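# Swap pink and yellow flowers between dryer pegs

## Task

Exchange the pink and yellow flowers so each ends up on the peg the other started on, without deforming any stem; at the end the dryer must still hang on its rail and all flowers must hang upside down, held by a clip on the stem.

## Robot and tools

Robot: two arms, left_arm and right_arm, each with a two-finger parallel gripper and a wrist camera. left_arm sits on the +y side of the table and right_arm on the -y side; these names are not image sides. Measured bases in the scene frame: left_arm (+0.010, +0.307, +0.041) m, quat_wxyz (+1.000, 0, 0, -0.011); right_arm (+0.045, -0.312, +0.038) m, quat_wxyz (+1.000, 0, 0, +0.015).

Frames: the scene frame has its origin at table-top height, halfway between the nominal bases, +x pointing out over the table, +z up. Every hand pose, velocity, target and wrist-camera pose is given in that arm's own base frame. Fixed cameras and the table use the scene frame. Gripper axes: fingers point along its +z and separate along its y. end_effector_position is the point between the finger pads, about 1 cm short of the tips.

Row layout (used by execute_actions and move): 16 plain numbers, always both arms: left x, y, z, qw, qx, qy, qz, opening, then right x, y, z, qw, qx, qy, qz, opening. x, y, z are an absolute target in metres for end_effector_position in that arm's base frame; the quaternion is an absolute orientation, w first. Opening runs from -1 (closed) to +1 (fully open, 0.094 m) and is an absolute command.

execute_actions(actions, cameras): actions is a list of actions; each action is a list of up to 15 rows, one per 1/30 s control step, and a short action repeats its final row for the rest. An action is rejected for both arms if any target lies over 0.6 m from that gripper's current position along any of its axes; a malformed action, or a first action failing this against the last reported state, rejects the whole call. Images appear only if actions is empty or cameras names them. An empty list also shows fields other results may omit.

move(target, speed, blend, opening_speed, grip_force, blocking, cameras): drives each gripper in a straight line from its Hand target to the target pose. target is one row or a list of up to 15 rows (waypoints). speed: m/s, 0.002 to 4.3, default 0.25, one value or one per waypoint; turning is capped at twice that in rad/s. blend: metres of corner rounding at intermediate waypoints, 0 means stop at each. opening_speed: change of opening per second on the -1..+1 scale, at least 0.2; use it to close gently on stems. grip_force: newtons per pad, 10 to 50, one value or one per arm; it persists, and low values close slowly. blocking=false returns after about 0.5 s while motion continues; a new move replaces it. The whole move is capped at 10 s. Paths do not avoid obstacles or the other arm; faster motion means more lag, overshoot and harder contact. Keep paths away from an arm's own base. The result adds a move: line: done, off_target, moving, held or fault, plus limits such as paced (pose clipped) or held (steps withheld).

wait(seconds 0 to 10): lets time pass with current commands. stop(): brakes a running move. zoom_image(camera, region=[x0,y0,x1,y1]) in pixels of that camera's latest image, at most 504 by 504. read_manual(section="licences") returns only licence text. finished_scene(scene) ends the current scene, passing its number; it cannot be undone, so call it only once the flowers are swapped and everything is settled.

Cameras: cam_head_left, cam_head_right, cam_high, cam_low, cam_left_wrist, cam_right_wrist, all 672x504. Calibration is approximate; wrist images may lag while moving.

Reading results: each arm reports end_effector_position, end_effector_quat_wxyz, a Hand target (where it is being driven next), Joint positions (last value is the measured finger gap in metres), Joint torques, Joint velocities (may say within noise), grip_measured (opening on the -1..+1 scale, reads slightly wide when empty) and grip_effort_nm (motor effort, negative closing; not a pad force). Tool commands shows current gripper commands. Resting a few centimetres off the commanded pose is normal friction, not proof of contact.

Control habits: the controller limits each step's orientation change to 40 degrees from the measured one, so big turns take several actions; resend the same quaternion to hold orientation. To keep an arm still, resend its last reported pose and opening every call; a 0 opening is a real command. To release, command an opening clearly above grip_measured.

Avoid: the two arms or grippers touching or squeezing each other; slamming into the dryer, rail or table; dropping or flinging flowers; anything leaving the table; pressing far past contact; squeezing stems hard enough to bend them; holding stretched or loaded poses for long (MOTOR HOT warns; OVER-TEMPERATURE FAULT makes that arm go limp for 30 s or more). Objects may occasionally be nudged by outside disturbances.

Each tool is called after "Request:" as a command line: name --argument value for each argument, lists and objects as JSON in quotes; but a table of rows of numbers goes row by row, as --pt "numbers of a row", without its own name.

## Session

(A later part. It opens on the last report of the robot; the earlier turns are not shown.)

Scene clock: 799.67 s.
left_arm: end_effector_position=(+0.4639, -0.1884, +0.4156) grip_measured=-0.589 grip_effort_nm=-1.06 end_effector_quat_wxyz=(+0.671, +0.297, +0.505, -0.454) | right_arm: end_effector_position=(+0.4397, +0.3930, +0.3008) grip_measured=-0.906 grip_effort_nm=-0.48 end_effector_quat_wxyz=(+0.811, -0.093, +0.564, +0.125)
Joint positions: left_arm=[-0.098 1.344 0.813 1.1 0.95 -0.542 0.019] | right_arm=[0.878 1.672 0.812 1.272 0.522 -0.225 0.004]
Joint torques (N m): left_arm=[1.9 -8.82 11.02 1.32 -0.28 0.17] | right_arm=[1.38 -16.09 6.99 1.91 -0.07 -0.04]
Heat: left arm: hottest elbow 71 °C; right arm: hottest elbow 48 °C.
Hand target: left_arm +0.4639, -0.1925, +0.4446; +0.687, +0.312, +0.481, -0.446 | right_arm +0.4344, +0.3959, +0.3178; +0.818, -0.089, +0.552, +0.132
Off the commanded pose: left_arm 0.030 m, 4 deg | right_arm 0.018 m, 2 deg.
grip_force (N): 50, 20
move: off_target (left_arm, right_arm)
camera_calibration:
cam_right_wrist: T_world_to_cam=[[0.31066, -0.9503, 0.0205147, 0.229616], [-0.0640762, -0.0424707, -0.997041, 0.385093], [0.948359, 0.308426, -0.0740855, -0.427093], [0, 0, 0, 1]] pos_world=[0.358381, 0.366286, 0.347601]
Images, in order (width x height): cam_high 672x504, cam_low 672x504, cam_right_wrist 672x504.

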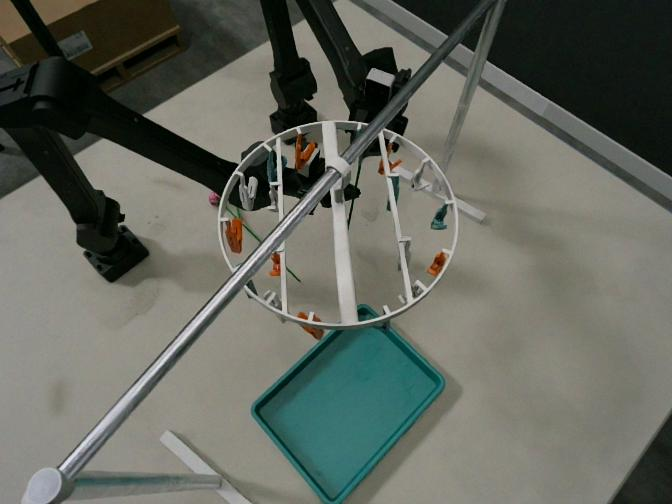

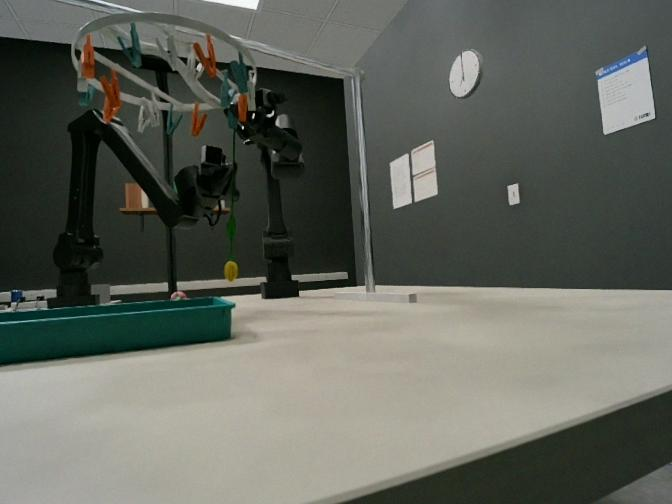

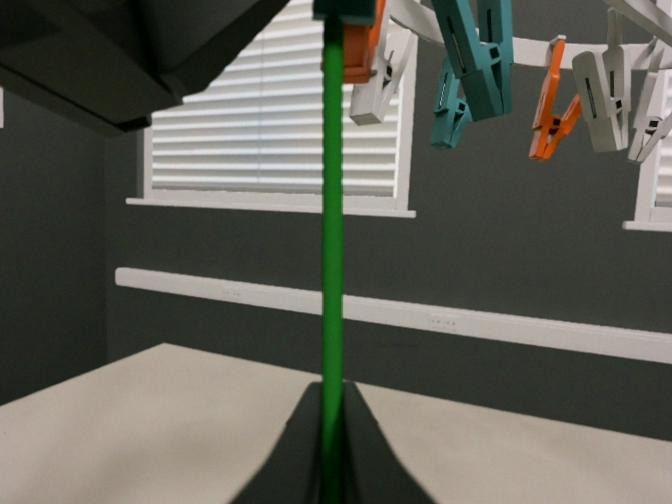

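Request:
move --pt "0.4656 -0.1930 0.4450 0.68700 0.31240 0.48104 -0.44614 -0.66 0.4260 0.3880 0.2960 0.81849 -0.08892 0.55208 0.13183 -0.96" --pt "0.4656 -0.1930 0.4450 0.68700 0.31240 0.48104 -0.44614 -0.66 0.4395 0.4010 0.3140 0.81849 -0.08892 0.55208 0.13183 -0.96" --speed 0.06 --grip_force '[50, 20]' --cameras '["cam_low", "cam_high", "cam_right_wrist"]'

Request:
zoom_image --camera "cam_high" --region '[345, 145, 375, 180]'

Request:
zoom_image --camera "cam_right_wrist" --region '[270, 0, 400, 90]'

Request:
zoom_image --camera "cam_low" --region '[222, 115, 242, 140]'

Scene clock: 809.93 s.
left_arm: end_effector_position=(+0.4639, -0.1884, +0.4156) grip_measured=-0.589 grip_effort_nm=-1.06 end_effector_quat_wxyz=(+0.671, +0.297, +0.505, -0.454) | right_arm: end_effector_position=(+0.4349, +0.3898, +0.2955) grip_measured=-0.906 grip_effort_nm=-0.48 end_effector_quat_wxyz=(+0.810, -0.094, +0.564, +0.126)
Joint positions: left_arm=[-0.098 1.344 0.813 1.1 0.95 -0.542 0.019] | right_arm=[0.881 1.672 0.792 1.29 0.524 -0.225 0.004]
Joint torques (N m): left_arm=[1.9 -8.82 11.03 1.33 -0.27 0.16] | right_arm=[1.08 -13.68 9.47 1.32 -0.21 -0.06]
Heat: left arm: hottest elbow 71 °C; right arm: hottest elbow 47 °C.
Hand target: left_arm +0.4640, -0.1925, +0.4445; +0.687, +0.312, +0.481, -0.446 | right_arm +0.4386, +0.4003, +0.3139; +0.818, -0.089, +0.552, +0.132
Off the commanded pose: left_arm 0.030 m, 4 deg | right_arm 0.022 m, 2 deg.
grip_force (N): 50, 20
move: off_target (left_arm, right_arm)
camera_calibration:
cam_right_wrist: T_world_to_cam=[[0.312241, -0.949778, 0.0206816, 0.227242], [-0.0655721, -0.0432648, -0.996909, 0.380238], [0.947737, 0.30992, -0.0757879, -0.421746], [0, 0, 0, 1]] pos_world=[0.353683, 0.362988, 0.3424]
Images, in order (width x height): cam_high 672x504, cam_low 672x504, cam_right_wrist 672x504.

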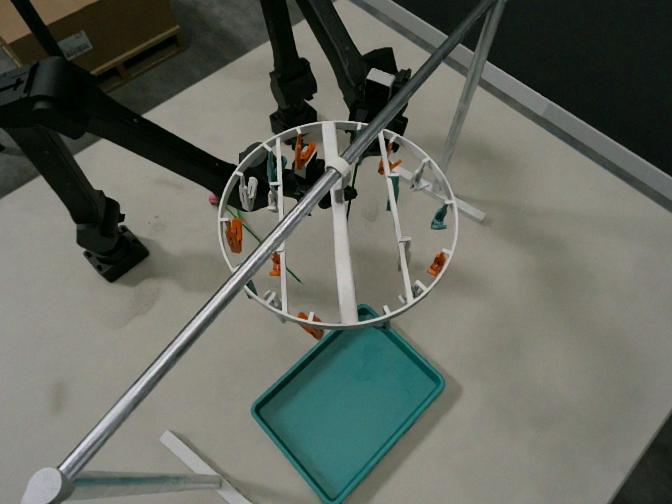

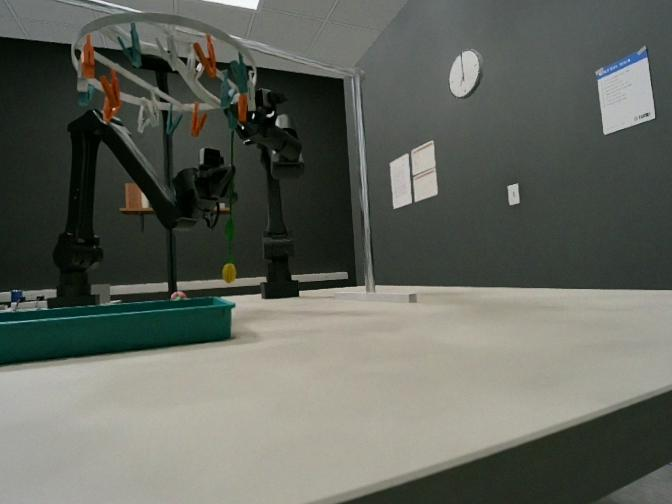

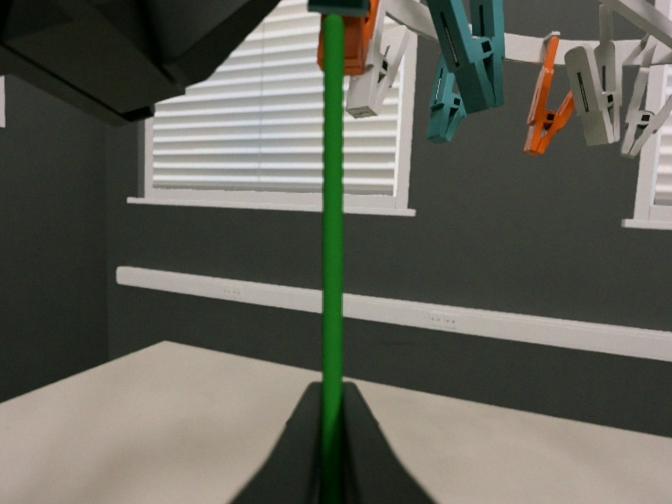

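Scaled by 14.400 from the camera's 672x504 image, which has a finer 960x720 frame.

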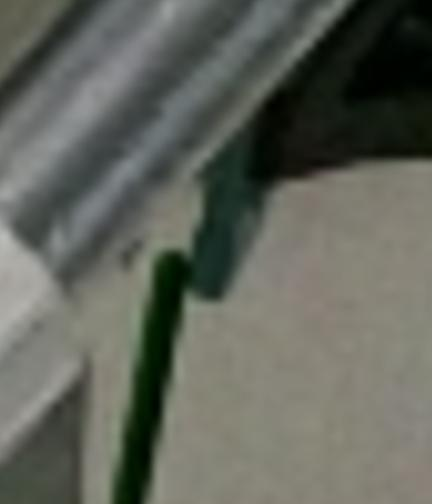

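Scaled by 3.877 from the camera's 672x504 image, which has a finer 960x720 frame.

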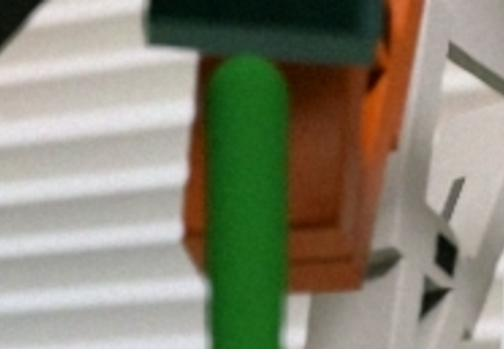

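Scaled by 20.160 from the camera's 672x504 image, which has a finer 960x720 frame.

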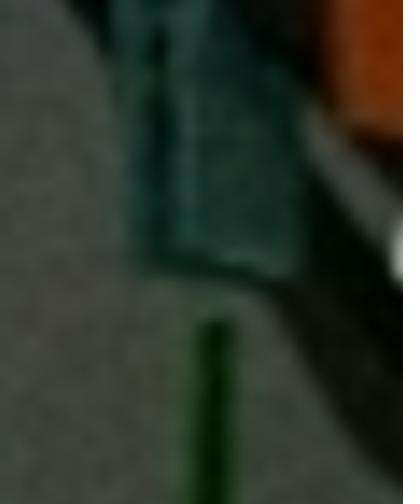

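Request:
move --pt "0.4656 -0.1930 0.4450 0.68700 0.31240 0.48104 -0.44614 -0.66 0.4375 0.3990 0.3280 0.82196 -0.08666 0.54689 0.13024 -0.96" --speed 0.06 --grip_force '[50, 20]' --cameras '["cam_low", "cam_high", "cam_right_wrist"]'

Request:
zoom_image --camera "cam_high" --region '[345, 145, 375, 180]'

Request:
zoom_image --camera "cam_right_wrist" --region '[270, 0, 400, 90]'

Request:
zoom_image --camera "cam_low" --region '[222, 115, 242, 140]'

Scene clock: 818.97 s.
left_arm: end_effector_position=(+0.4639, -0.1884, +0.4156) grip_measured=-0.589 grip_effort_nm=-1.06 end_effector_quat_wxyz=(+0.671, +0.297, +0.505, -0.454) | right_arm: end_effector_position=(+0.4340, +0.3887, +0.3017) grip_measured=-0.906 grip_effort_nm=-0.48 end_effector_quat_wxyz=(+0.811, -0.094, +0.564, +0.125)
Joint positions: left_arm=[-0.098 1.344 0.813 1.1 0.95 -0.542 0.019] | right_arm=[0.881 1.655 0.792 1.275 0.524 -0.228 0.004]
Joint torques (N m): left_arm=[1.9 -8.82 11.03 1.32 -0.27 0.16] | right_arm=[1.14 -14.8 9.74 1.36 -0.1 -0.11]
Heat: left arm: hottest elbow 71 °C; right arm: hottest elbow 47 °C.
Hand target: left_arm +0.4640, -0.1925, +0.4445; +0.687, +0.312, +0.481, -0.446 | right_arm +0.4363, +0.3979, +0.3278; +0.822, -0.087, +0.547, +0.130
Off the commanded pose: left_arm 0.030 m, 4 deg | right_arm 0.028 m, 3 deg.
grip_force (N): 50, 20
move: off_target (left_arm, right_arm)
camera_calibration:
cam_right_wrist: T_world_to_cam=[[0.311209, -0.950069, 0.0227544, 0.22632], [-0.063764, -0.0447643, -0.996961, 0.386141], [0.9482, 0.308812, -0.0745113, -0.420262], [0, 0, 0, 1]] pos_world=[0.352681, 0.362087, 0.348504]
Images, in order (width x height): cam_high 672x504, cam_low 672x504, cam_right_wrist 672x504.

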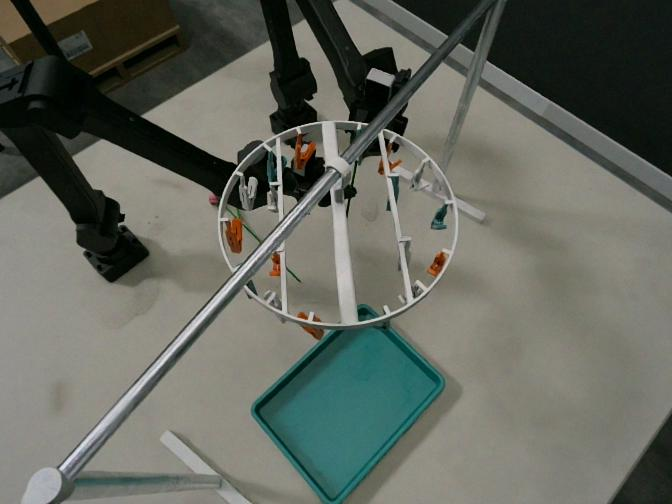

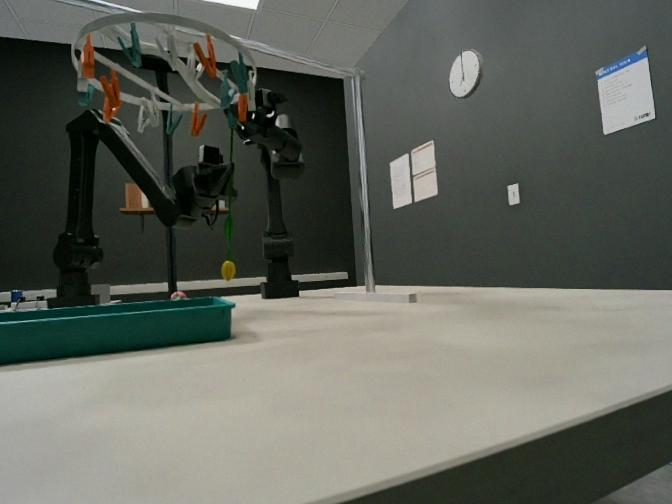

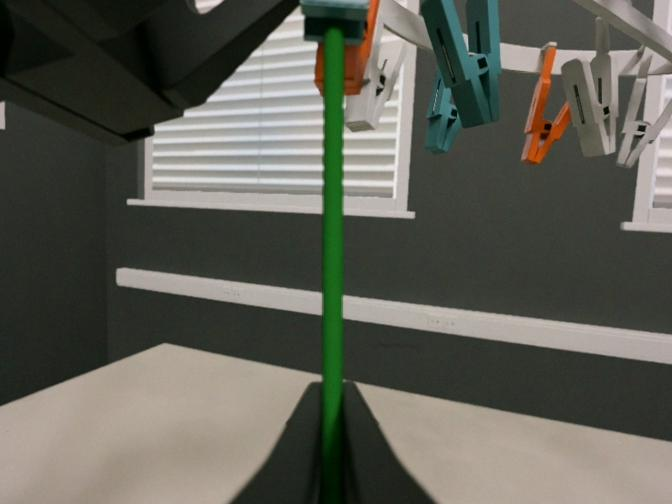

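Scaled by 14.400 from the camera's 672x504 image, which has a finer 960x720 frame.

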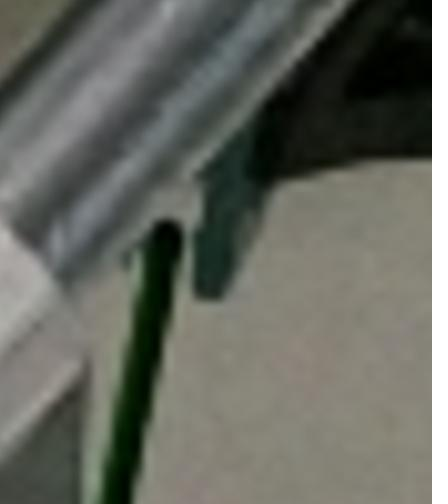

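Scaled by 3.877 from the camera's 672x504 image, which has a finer 960x720 frame.

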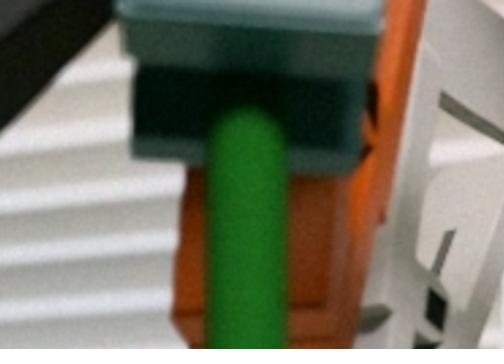

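Scaled by 20.160 from the camera's 672x504 image, which has a finer 960x720 frame.

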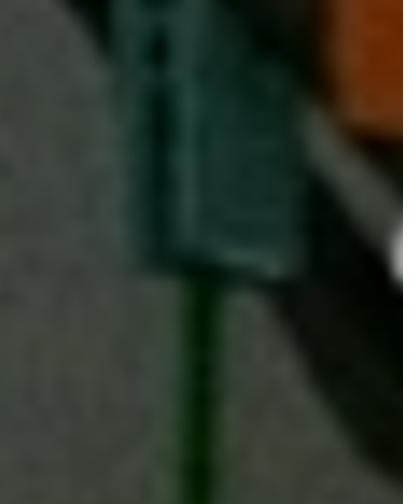

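Request:
move --pt "0.4656 -0.1930 0.4450 0.68700 0.31240 0.48104 -0.44614 -0.66 0.4385 0.4000 0.3355 0.82196 -0.08666 0.54689 0.13024 -0.96" --speed 0.05 --grip_force '[50, 20]' --cameras '["cam_high", "cam_right_wrist"]'

Request:
zoom_image --camera "cam_right_wrist" --region '[270, 0, 400, 90]'

Request:
zoom_image --camera "cam_high" --region '[345, 145, 375, 180]'

Scene clock: 833.93 s.
left_arm: end_effector_position=(+0.4639, -0.1884, +0.4156) grip_measured=-0.589 grip_effort_nm=-1.06 end_effector_quat_wxyz=(+0.671, +0.297, +0.505, -0.454) | right_arm: end_effector_position=(+0.4354, +0.3905, +0.3095) grip_measured=-0.906 grip_effort_nm=-0.48 end_effector_quat_wxyz=(+0.811, -0.094, +0.563, +0.125)
Joint positions: left_arm=[-0.098 1.344 0.813 1.1 0.95 -0.542 0.019] | right_arm=[0.881 1.643 0.805 1.251 0.524 -0.229 0.004]
Joint torques (N m): left_arm=[1.9 -8.82 11.03 1.32 -0.27 0.16] | right_arm=[1.03 -14.86 9.76 1.42 -0.11 -0.11]
Heat: left arm: hottest elbow 71 °C; right arm: hottest elbow 46 °C.
Hand target: left_arm +0.4640, -0.1925, +0.4445; +0.687, +0.312, +0.481, -0.446 | right_arm +0.4374, +0.3990, +0.3355; +0.822, -0.087, +0.547, +0.130
Off the commanded pose: left_arm 0.030 m, 4 deg | right_arm 0.028 m, 2 deg.
grip_force (N): 50, 20
move: off_target (left_arm, right_arm)
camera_calibration:
cam_right_wrist: T_world_to_cam=[[0.311028, -0.95014, 0.0222524, 0.227593], [-0.0626869, -0.043872, -0.997068, 0.393316], [0.948331, 0.308721, -0.0732068, -0.422018], [0, 0, 0, 1]] pos_world=[0.354081, 0.363787, 0.356204]
Images, in order (width x height): cam_high 672x504, cam_right_wrist 672x504.

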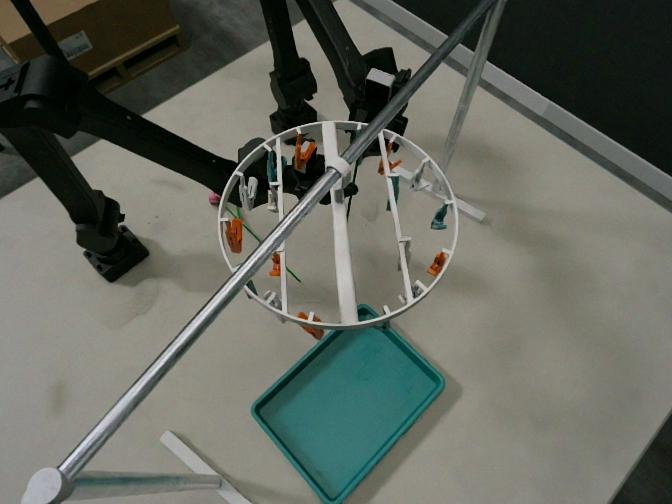

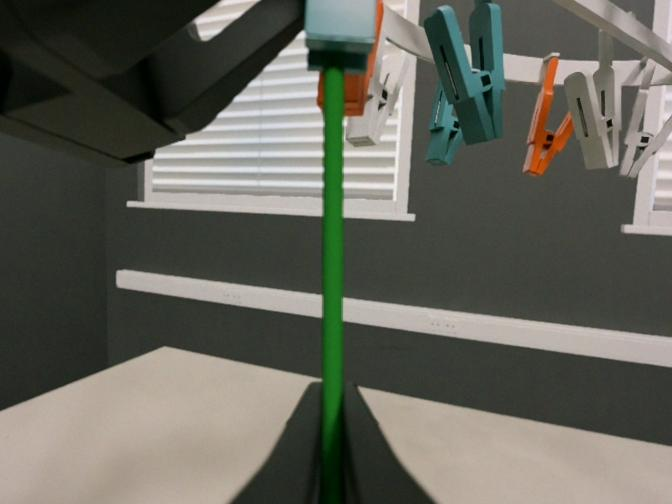

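Scaled by 3.877 from the camera's 672x504 image, which has a finer 960x720 frame.

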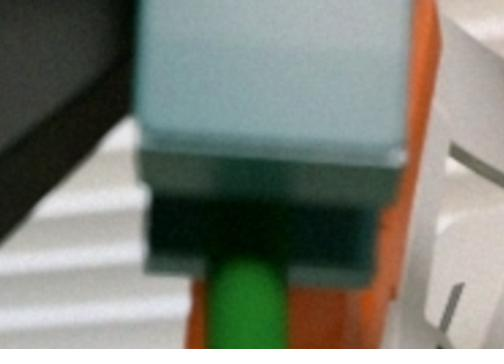

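Scaled by 14.400 from the camera's 672x504 image, which has a finer 960x720 frame.

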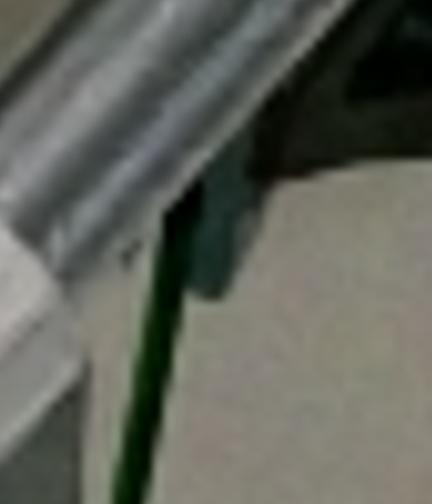

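Request:
move --pt "0.4656 -0.1930 0.4450 0.68700 0.31240 0.48104 -0.44614 -0.66 0.4385 0.3998 0.3428 0.82196 -0.08666 0.54689 0.13024 -0.96" --speed 0.05 --grip_force '[50, 20]' --cameras '["cam_high", "cam_right_wrist", "cam_low"]'

Request:
zoom_image --camera "cam_right_wrist" --region '[270, 0, 400, 120]'

Request:
zoom_image --camera "cam_low" --region '[222, 115, 242, 140]'

Scene clock: 840.17 s.
left_arm: end_effector_position=(+0.4639, -0.1884, +0.4156) grip_measured=-0.589 grip_effort_nm=-1.06 end_effector_quat_wxyz=(+0.671, +0.297, +0.505, -0.454) | right_arm: end_effector_position=(+0.4350, +0.3899, +0.3131) grip_measured=-0.906 grip_effort_nm=-0.48 end_effector_quat_wxyz=(+0.810, -0.096, +0.565, +0.124)
Joint positions: left_arm=[-0.098 1.344 0.813 1.1 0.95 -0.542 0.019] | right_arm=[0.881 1.628 0.805 1.23 0.524 -0.229 0.004]
Joint torques (N m): left_arm=[1.96 -8.82 11.04 1.32 -0.27 0.16] | right_arm=[1.08 -14.86 10.18 1.44 -0.11 -0.12]
Heat: left arm: hottest elbow 71 °C; right arm: hottest elbow 46 °C.
Hand target: left_arm +0.4640, -0.1925, +0.4445; +0.687, +0.312, +0.481, -0.446 | right_arm +0.4371, +0.3985, +0.3426; +0.822, -0.087, +0.547, +0.130
Off the commanded pose: left_arm 0.030 m, 4 deg | right_arm 0.031 m, 3 deg.
grip_force (N): 50, 20
move: off_target (left_arm, right_arm)
camera_calibration:
cam_right_wrist: T_world_to_cam=[[0.311134, -0.950012, 0.0259315, 0.225902], [-0.0670121, -0.0491483, -0.996541, 0.400631], [0.948001, 0.30832, -0.078954, -0.419009], [0, 0, 0, 1]] pos_world=[0.353782, 0.363489, 0.360304]
Images, in order (width x height): cam_high 672x504, cam_low 672x504, cam_right_wrist 672x504.

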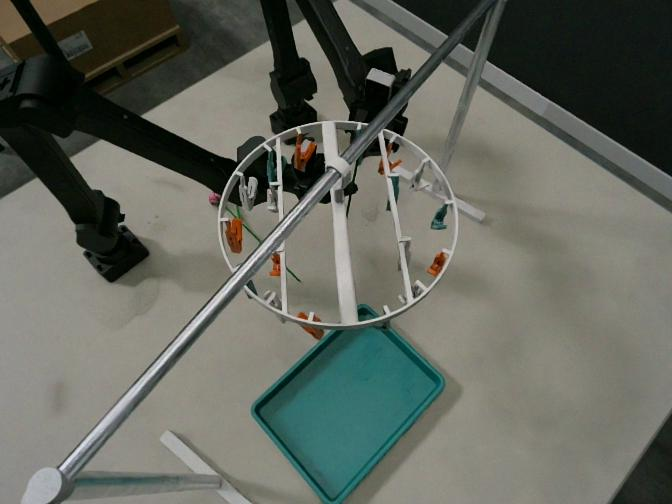

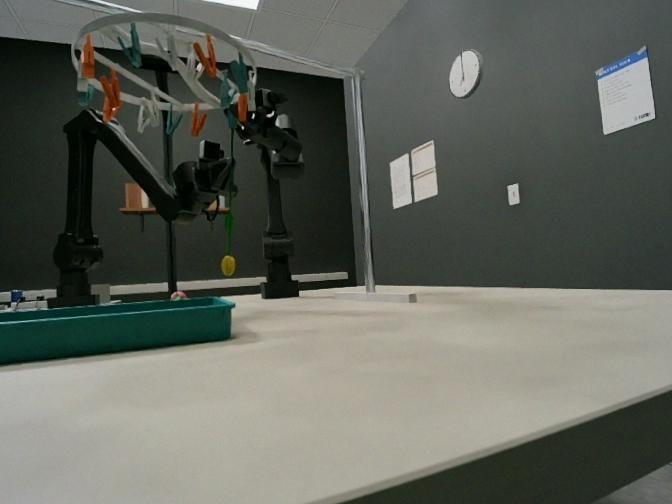

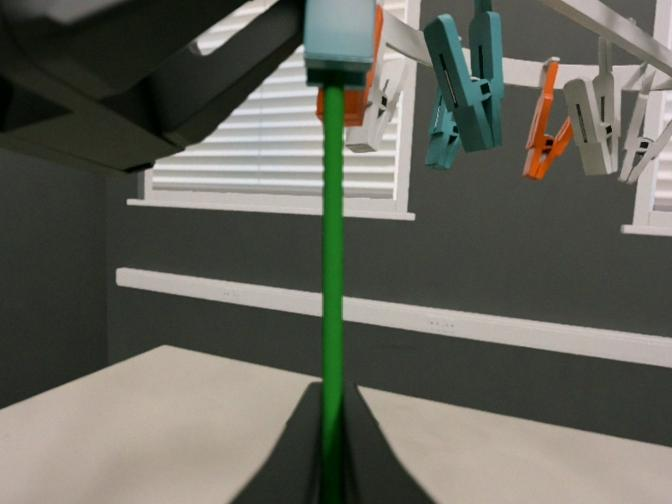

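Scaled by 3.877 from the camera's 672x504 image, which has a finer 960x720 frame.

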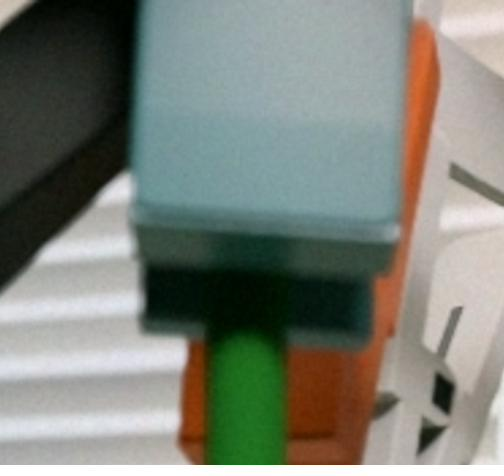

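Scaled by 20.160 from the camera's 672x504 image, which has a finer 960x720 frame.

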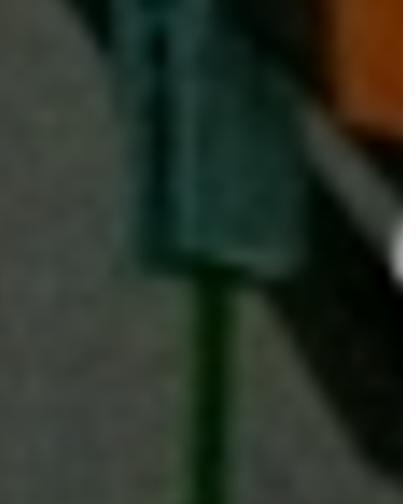

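Request:
move --pt "0.4656 -0.1930 0.4450 0.68700 0.31240 0.48104 -0.44614 -0.66 0.4388 0.4002 0.3472 0.82196 -0.08666 0.54689 0.13024 -0.96" --pt "0.4656 -0.1930 0.4450 0.68700 0.31240 0.48104 -0.44614 0.05 0.4388 0.4002 0.3472 0.82196 -0.08666 0.54689 0.13024 -0.96" --speed 0.05 --opening_speed 0.4 --grip_force '[50, 20]' --cameras '["cam_high", "cam_right_wrist", "cam_low", "cam_left_wrist"]'

Request:
zoom_image --camera "cam_right_wrist" --region '[270, 0, 400, 120]'

Request:
zoom_image --camera "cam_low" --region '[215, 95, 255, 150]'

Scene clock: 847.57 s.
left_arm: end_effector_position=(+0.4639, -0.1884, +0.4156) grip_measured=+0.047 grip_effort_nm=0.06 end_effector_quat_wxyz=(+0.671, +0.297, +0.505, -0.454) | right_arm: end_effector_position=(+0.4358, +0.3909, +0.3195) grip_measured=-0.906 grip_effort_nm=-0.48 end_effector_quat_wxyz=(+0.811, -0.095, +0.564, +0.125)
Joint positions: left_arm=[-0.098 1.344 0.813 1.1 0.95 -0.542 0.049] | right_arm=[0.881 1.619 0.814 1.217 0.524 -0.229 0.004]
Joint torques (N m): left_arm=[1.9 -8.76 11.04 1.31 -0.27 0.16] | right_arm=[1.03 -14.56 10.1 1.36 -0.11 -0.11]
Heat: left arm: hottest elbow 71 °C; right arm: hottest elbow 47 °C.
Hand target: left_arm +0.4640, -0.1925, +0.4445; +0.687, +0.312, +0.481, -0.446 | right_arm +0.4376, +0.3990, +0.3472; +0.822, -0.087, +0.547, +0.130
Off the commanded pose: left_arm 0.030 m, 4 deg | right_arm 0.029 m, 3 deg.
grip_force (N): 50, 20
move: off_target (left_arm, right_arm); target 2's new opening was sent with left_arm's hand 0.030 m and 4 deg from that target
camera_calibration:
cam_left_wrist: T_world_to_cam=[[-0.906305, -0.419882, 0.0480693, 0.32134], [-0.0918239, 0.0846128, -0.992174, 0.508678], [0.412529, -0.903626, -0.11524, -0.221354], [0, 0, 0, 1]] pos_world=[0.429256, -0.108137, 0.463742]
cam_right_wrist: T_world_to_cam=[[0.311091, -0.95009, 0.023499, 0.22722], [-0.0641208, -0.045652, -0.996897, 0.404627], [0.948215, 0.308619, -0.0751224, -0.421025], [0, 0, 0, 1]] pos_world=[0.354481, 0.364288, 0.366404]
Images, in order (width x height): cam_high 672x504, cam_low 672x504, cam_left_wrist 672x504, cam_right_wrist 672x504.

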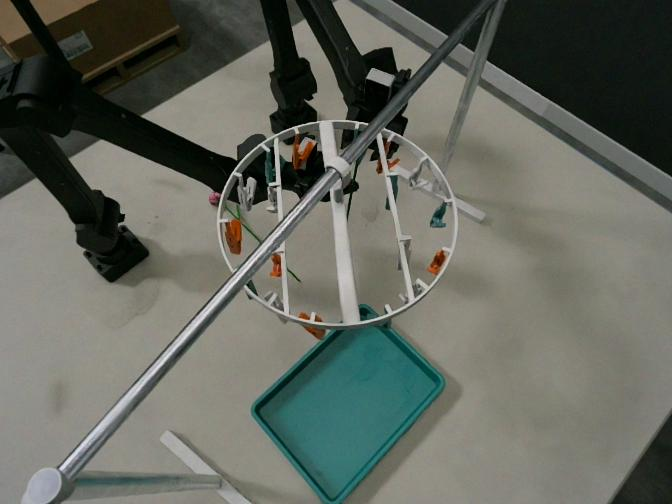

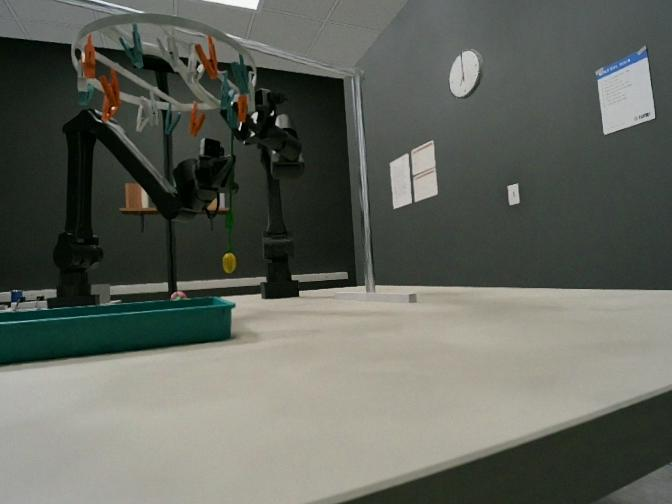

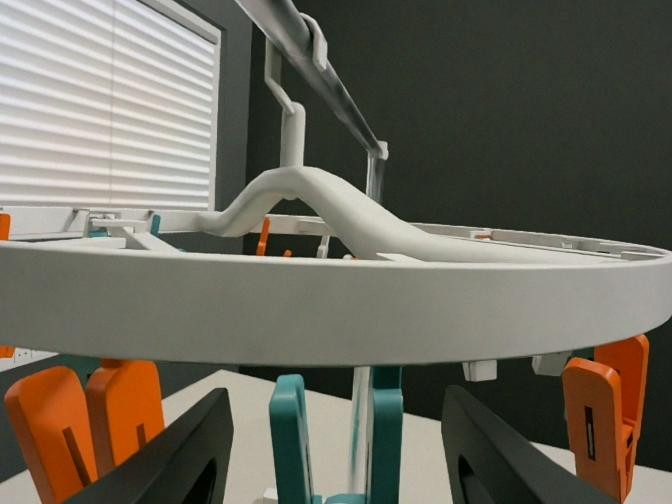

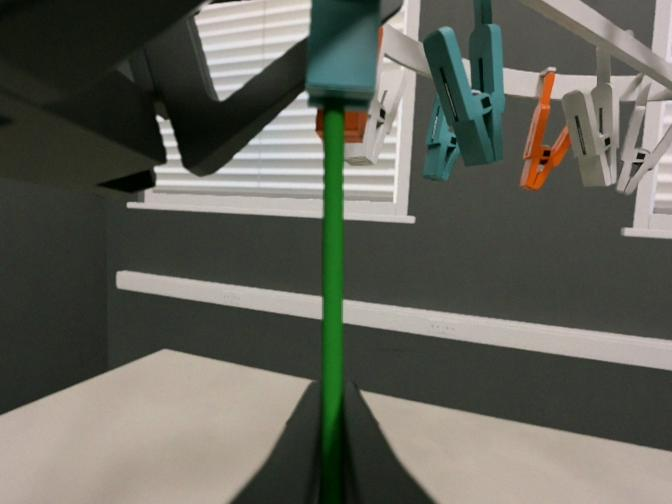

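Scaled by 3.877 from the camera's 672x504 image, which has a finer 960x720 frame.

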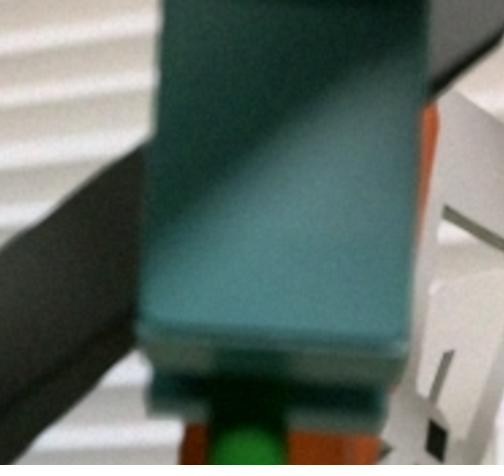

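Scaled by 9.164 from the camera's 672x504 image, which has a finer 960x720 frame.

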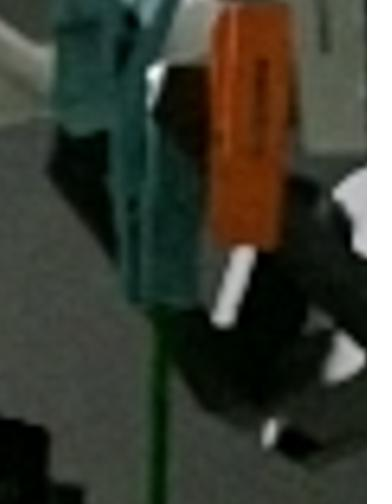

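Request:
move --pt "0.4400 -0.1290 0.4200 0.68700 0.31240 0.48104 -0.44614 0.05 0.4388 0.4002 0.3472 0.82196 -0.08666 0.54689 0.13024 -0.96" --pt "0.3850 -0.0700 0.3900 0.75679 0.21950 0.52992 -0.31347 0.05 0.4388 0.4002 0.3472 0.82196 -0.08666 0.54689 0.13024 -0.96" --speed '[0.12, 0.2]' --blend 0.02 --grip_force '[50, 20]' --cameras '["cam_high", "cam_right_wrist", "cam_low", "cam_left_wrist"]'

Request:
zoom_image --camera "cam_left_wrist" --region '[350, 210, 672, 504]'

Request:
zoom_image --camera "cam_low" --region '[200, 60, 300, 300]'

Scene clock: 855.57 s.
left_arm: end_effector_position=(+0.3864, -0.0745, +0.3871) grip_measured=+0.048 grip_effort_nm=0.06 end_effector_quat_wxyz=(+0.752, +0.221, +0.531, -0.323) | right_arm: end_effector_position=(+0.4358, +0.3909, +0.3197) grip_measured=-0.906 grip_effort_nm=-0.48 end_effector_quat_wxyz=(+0.811, -0.095, +0.564, +0.125)
Joint positions: left_arm=[0.158 1.041 0.481 1.12 0.877 -0.461 0.049] | right_arm=[0.881 1.619 0.814 1.217 0.524 -0.229 0.004]
Joint torques (N m): left_arm=[3.37 -4.84 7.31 1.05 -0.32 0.18] | right_arm=[1.03 -14.56 10.13 1.36 -0.11 -0.11]
Heat: left arm: hottest elbow 71 °C; right arm: hottest elbow 48 °C.
Hand target: left_arm +0.3850, -0.0700, +0.3900; +0.757, +0.220, +0.530, -0.314 | right_arm +0.4376, +0.3991, +0.3470; +0.822, -0.087, +0.547, +0.130
Off the commanded pose: left_arm 0.006 m, 1 deg | right_arm 0.029 m, 3 deg.
grip_force (N): 50, 20
move: off_target (right_arm)
camera_calibration:
cam_left_wrist: T_world_to_cam=[[-0.713114, -0.701048, -0.00027762, 0.223322], [-0.0614251, 0.0628768, -0.996129, 0.451796], [0.698352, -0.710337, -0.0879003, -0.196397], [0, 0, 0, 1]] pos_world=[0.32416, -0.0113563, 0.432846]
cam_right_wrist: T_world_to_cam=[[0.311071, -0.950101, 0.0233074, 0.227297], [-0.0638948, -0.0453757, -0.996925, 0.404656], [0.948236, 0.308625, -0.0748215, -0.42113], [0, 0, 0, 1]] pos_world=[0.354481, 0.364288, 0.366604]
Images, in order (width x height): cam_high 672x504, cam_low 672x504, cam_left_wrist 672x504, cam_right_wrist 672x504.

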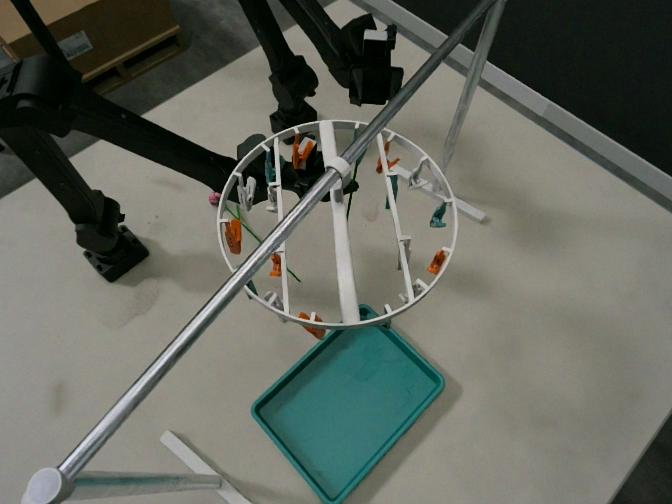

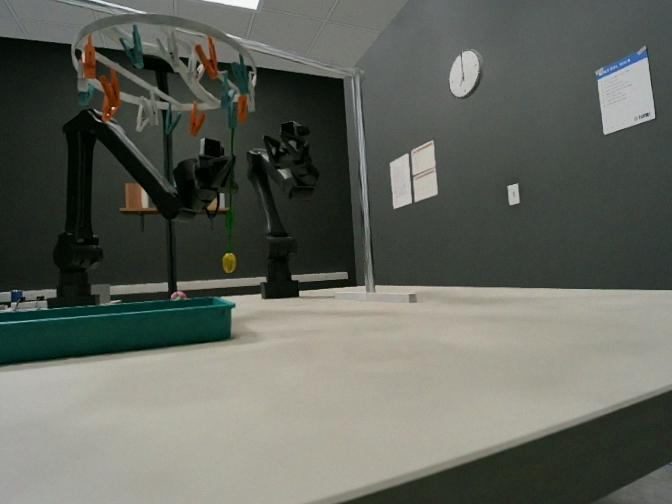

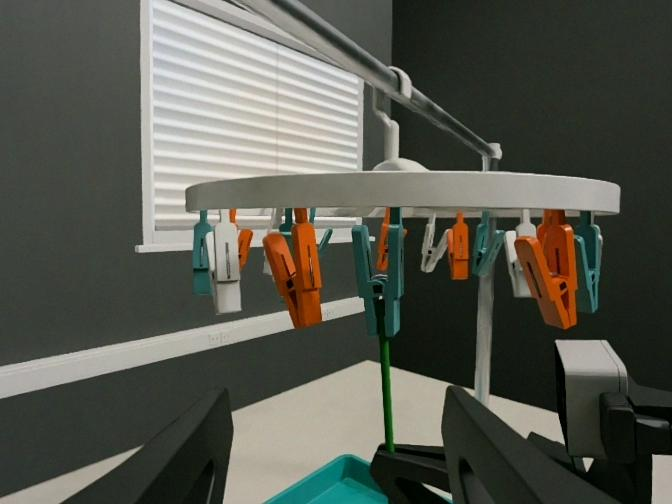

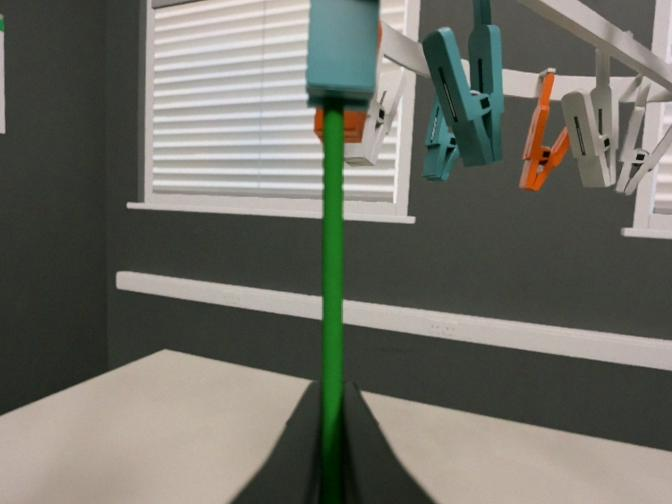

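Scaled by 1.565 from the camera's 672x504 image, which has a finer 960x720 frame.

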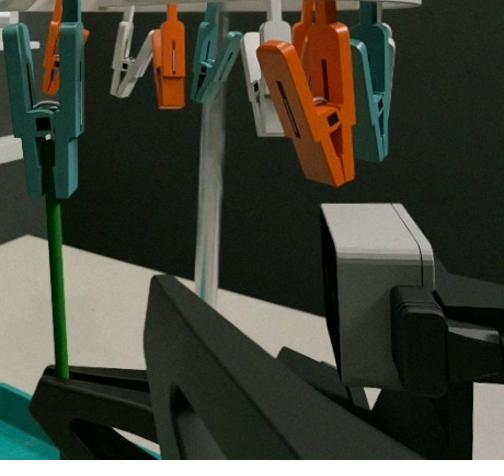

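Scaled by 2.100 from the camera's 672x504 image, which has a finer 960x720 frame.

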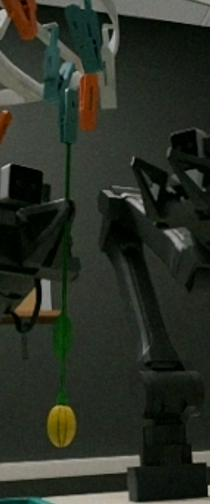

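Request:
move --pt "0.3850 -0.0700 0.3900 0.75679 0.21950 0.52992 -0.31347 0.05 0.4388 0.4002 0.3472 0.82196 -0.08666 0.54689 0.13024 -0.3" --pt "0.3850 -0.0700 0.3900 0.75679 0.21950 0.52992 -0.31347 0.05 0.4388 0.4002 0.3472 0.82196 -0.08666 0.54689 0.13024 0.2" --pt "0.3500 -0.0600 0.3500 0.75679 0.21950 0.52992 -0.31347 0.05 0.4080 0.3905 0.3450 0.82196 -0.08666 0.54689 0.13024 0.2" --pt "0.3100 -0.0600 0.3100 0.75679 0.21950 0.52992 -0.31347 0.05 0.3400 0.3650 0.3200 0.82196 -0.08666 0.54689 0.13024 0.2" --speed '[0.1, 0.1, 0.1, 0.2]' --opening_speed 0.5 --blend '[0, 0, 0.015, 0]' --grip_force '[50, 20]' --cameras '["cam_high", "cam_right_wrist", "cam_low", "cam_head_left"]'

Request:
zoom_image --camera "cam_low" --region '[180, 60, 300, 310]'

Scene clock: 874.23 s.
left_arm: end_effector_position=(+0.3098, -0.0634, +0.3101) grip_measured=+0.048 grip_effort_nm=0.06 end_effector_quat_wxyz=(+0.755, +0.222, +0.530, -0.315) | right_arm: end_effector_position=(+0.3463, +0.3663, +0.3168) grip_measured=+0.199 grip_effort_nm=0.07 end_effector_quat_wxyz=(+0.819, -0.085, +0.552, +0.130)
Joint positions: left_arm=[0.268 1.031 0.197 1.469 0.963 -0.543 0.049] | right_arm=[1.026 1.505 0.616 1.381 0.653 -0.311 0.056]
Joint torques (N m): left_arm=[3.43 -1.32 5.86 2.02 -0.14 -0.06] | right_arm=[1.38 -11.28 5.31 2.19 -0.1 -0.12]
Heat: left arm: hottest elbow 65 °C; right arm: hottest elbow 49 °C.
Hand target: left_arm +0.3100, -0.0601, +0.3099; +0.757, +0.220, +0.530, -0.313 | right_arm +0.3402, +0.3651, +0.3199; +0.822, -0.087, +0.547, +0.130
Off the commanded pose: left_arm 0.003 m, 0 deg | right_arm 0.007 m, 1 deg.
grip_force (N): 50, 20
move: done; target 2's new opening was sent with right_arm's hand 0.028 m and 2 deg from that target
camera_calibration:
cam_right_wrist: T_world_to_cam=[[0.309424, -0.950903, 0.00639612, 0.238124], [-0.0389041, -0.0193794, -0.999055, 0.377389], [0.950128, 0.308882, -0.0429904, -0.339714], [0, 0, 0, 1]] pos_world=[0.263772, 0.338678, 0.360905]
Images, in order (width x height): cam_head_left 672x504, cam_high 672x504, cam_low 672x504, cam_right_wrist 672x504.

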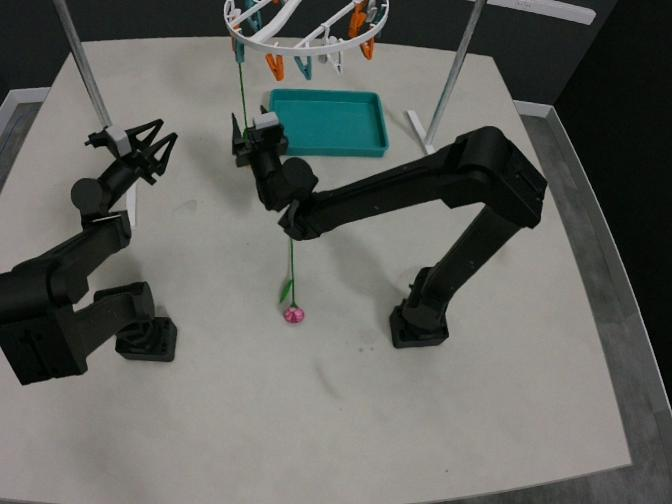

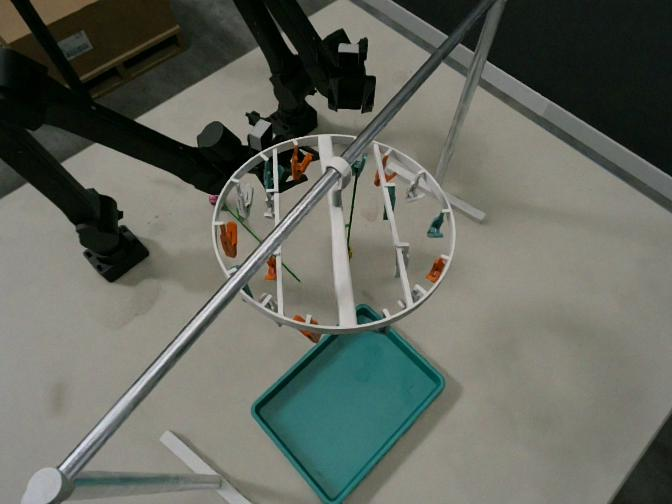

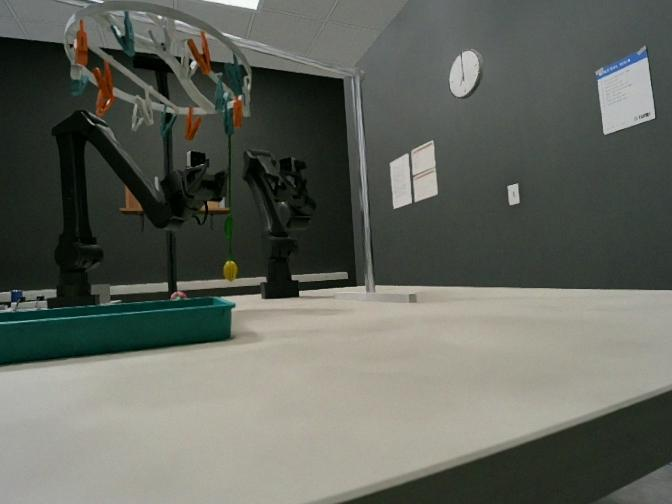

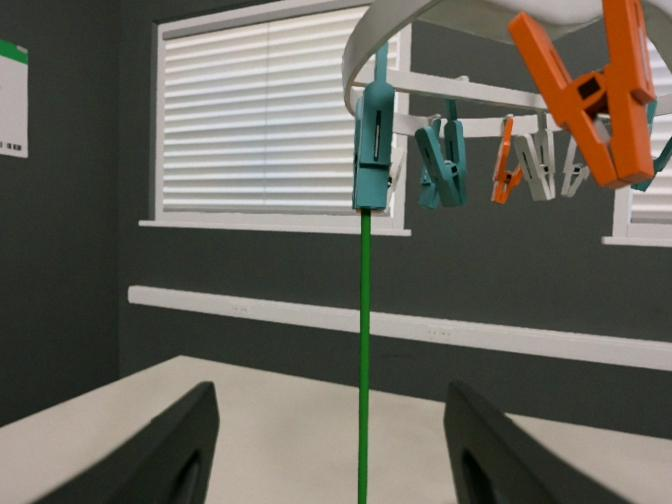

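Scaled by 2.016 from the camera's 672x504 image, which has a finer 960x720 frame.

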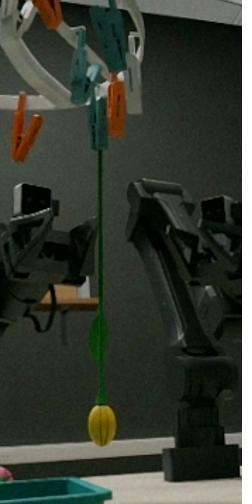

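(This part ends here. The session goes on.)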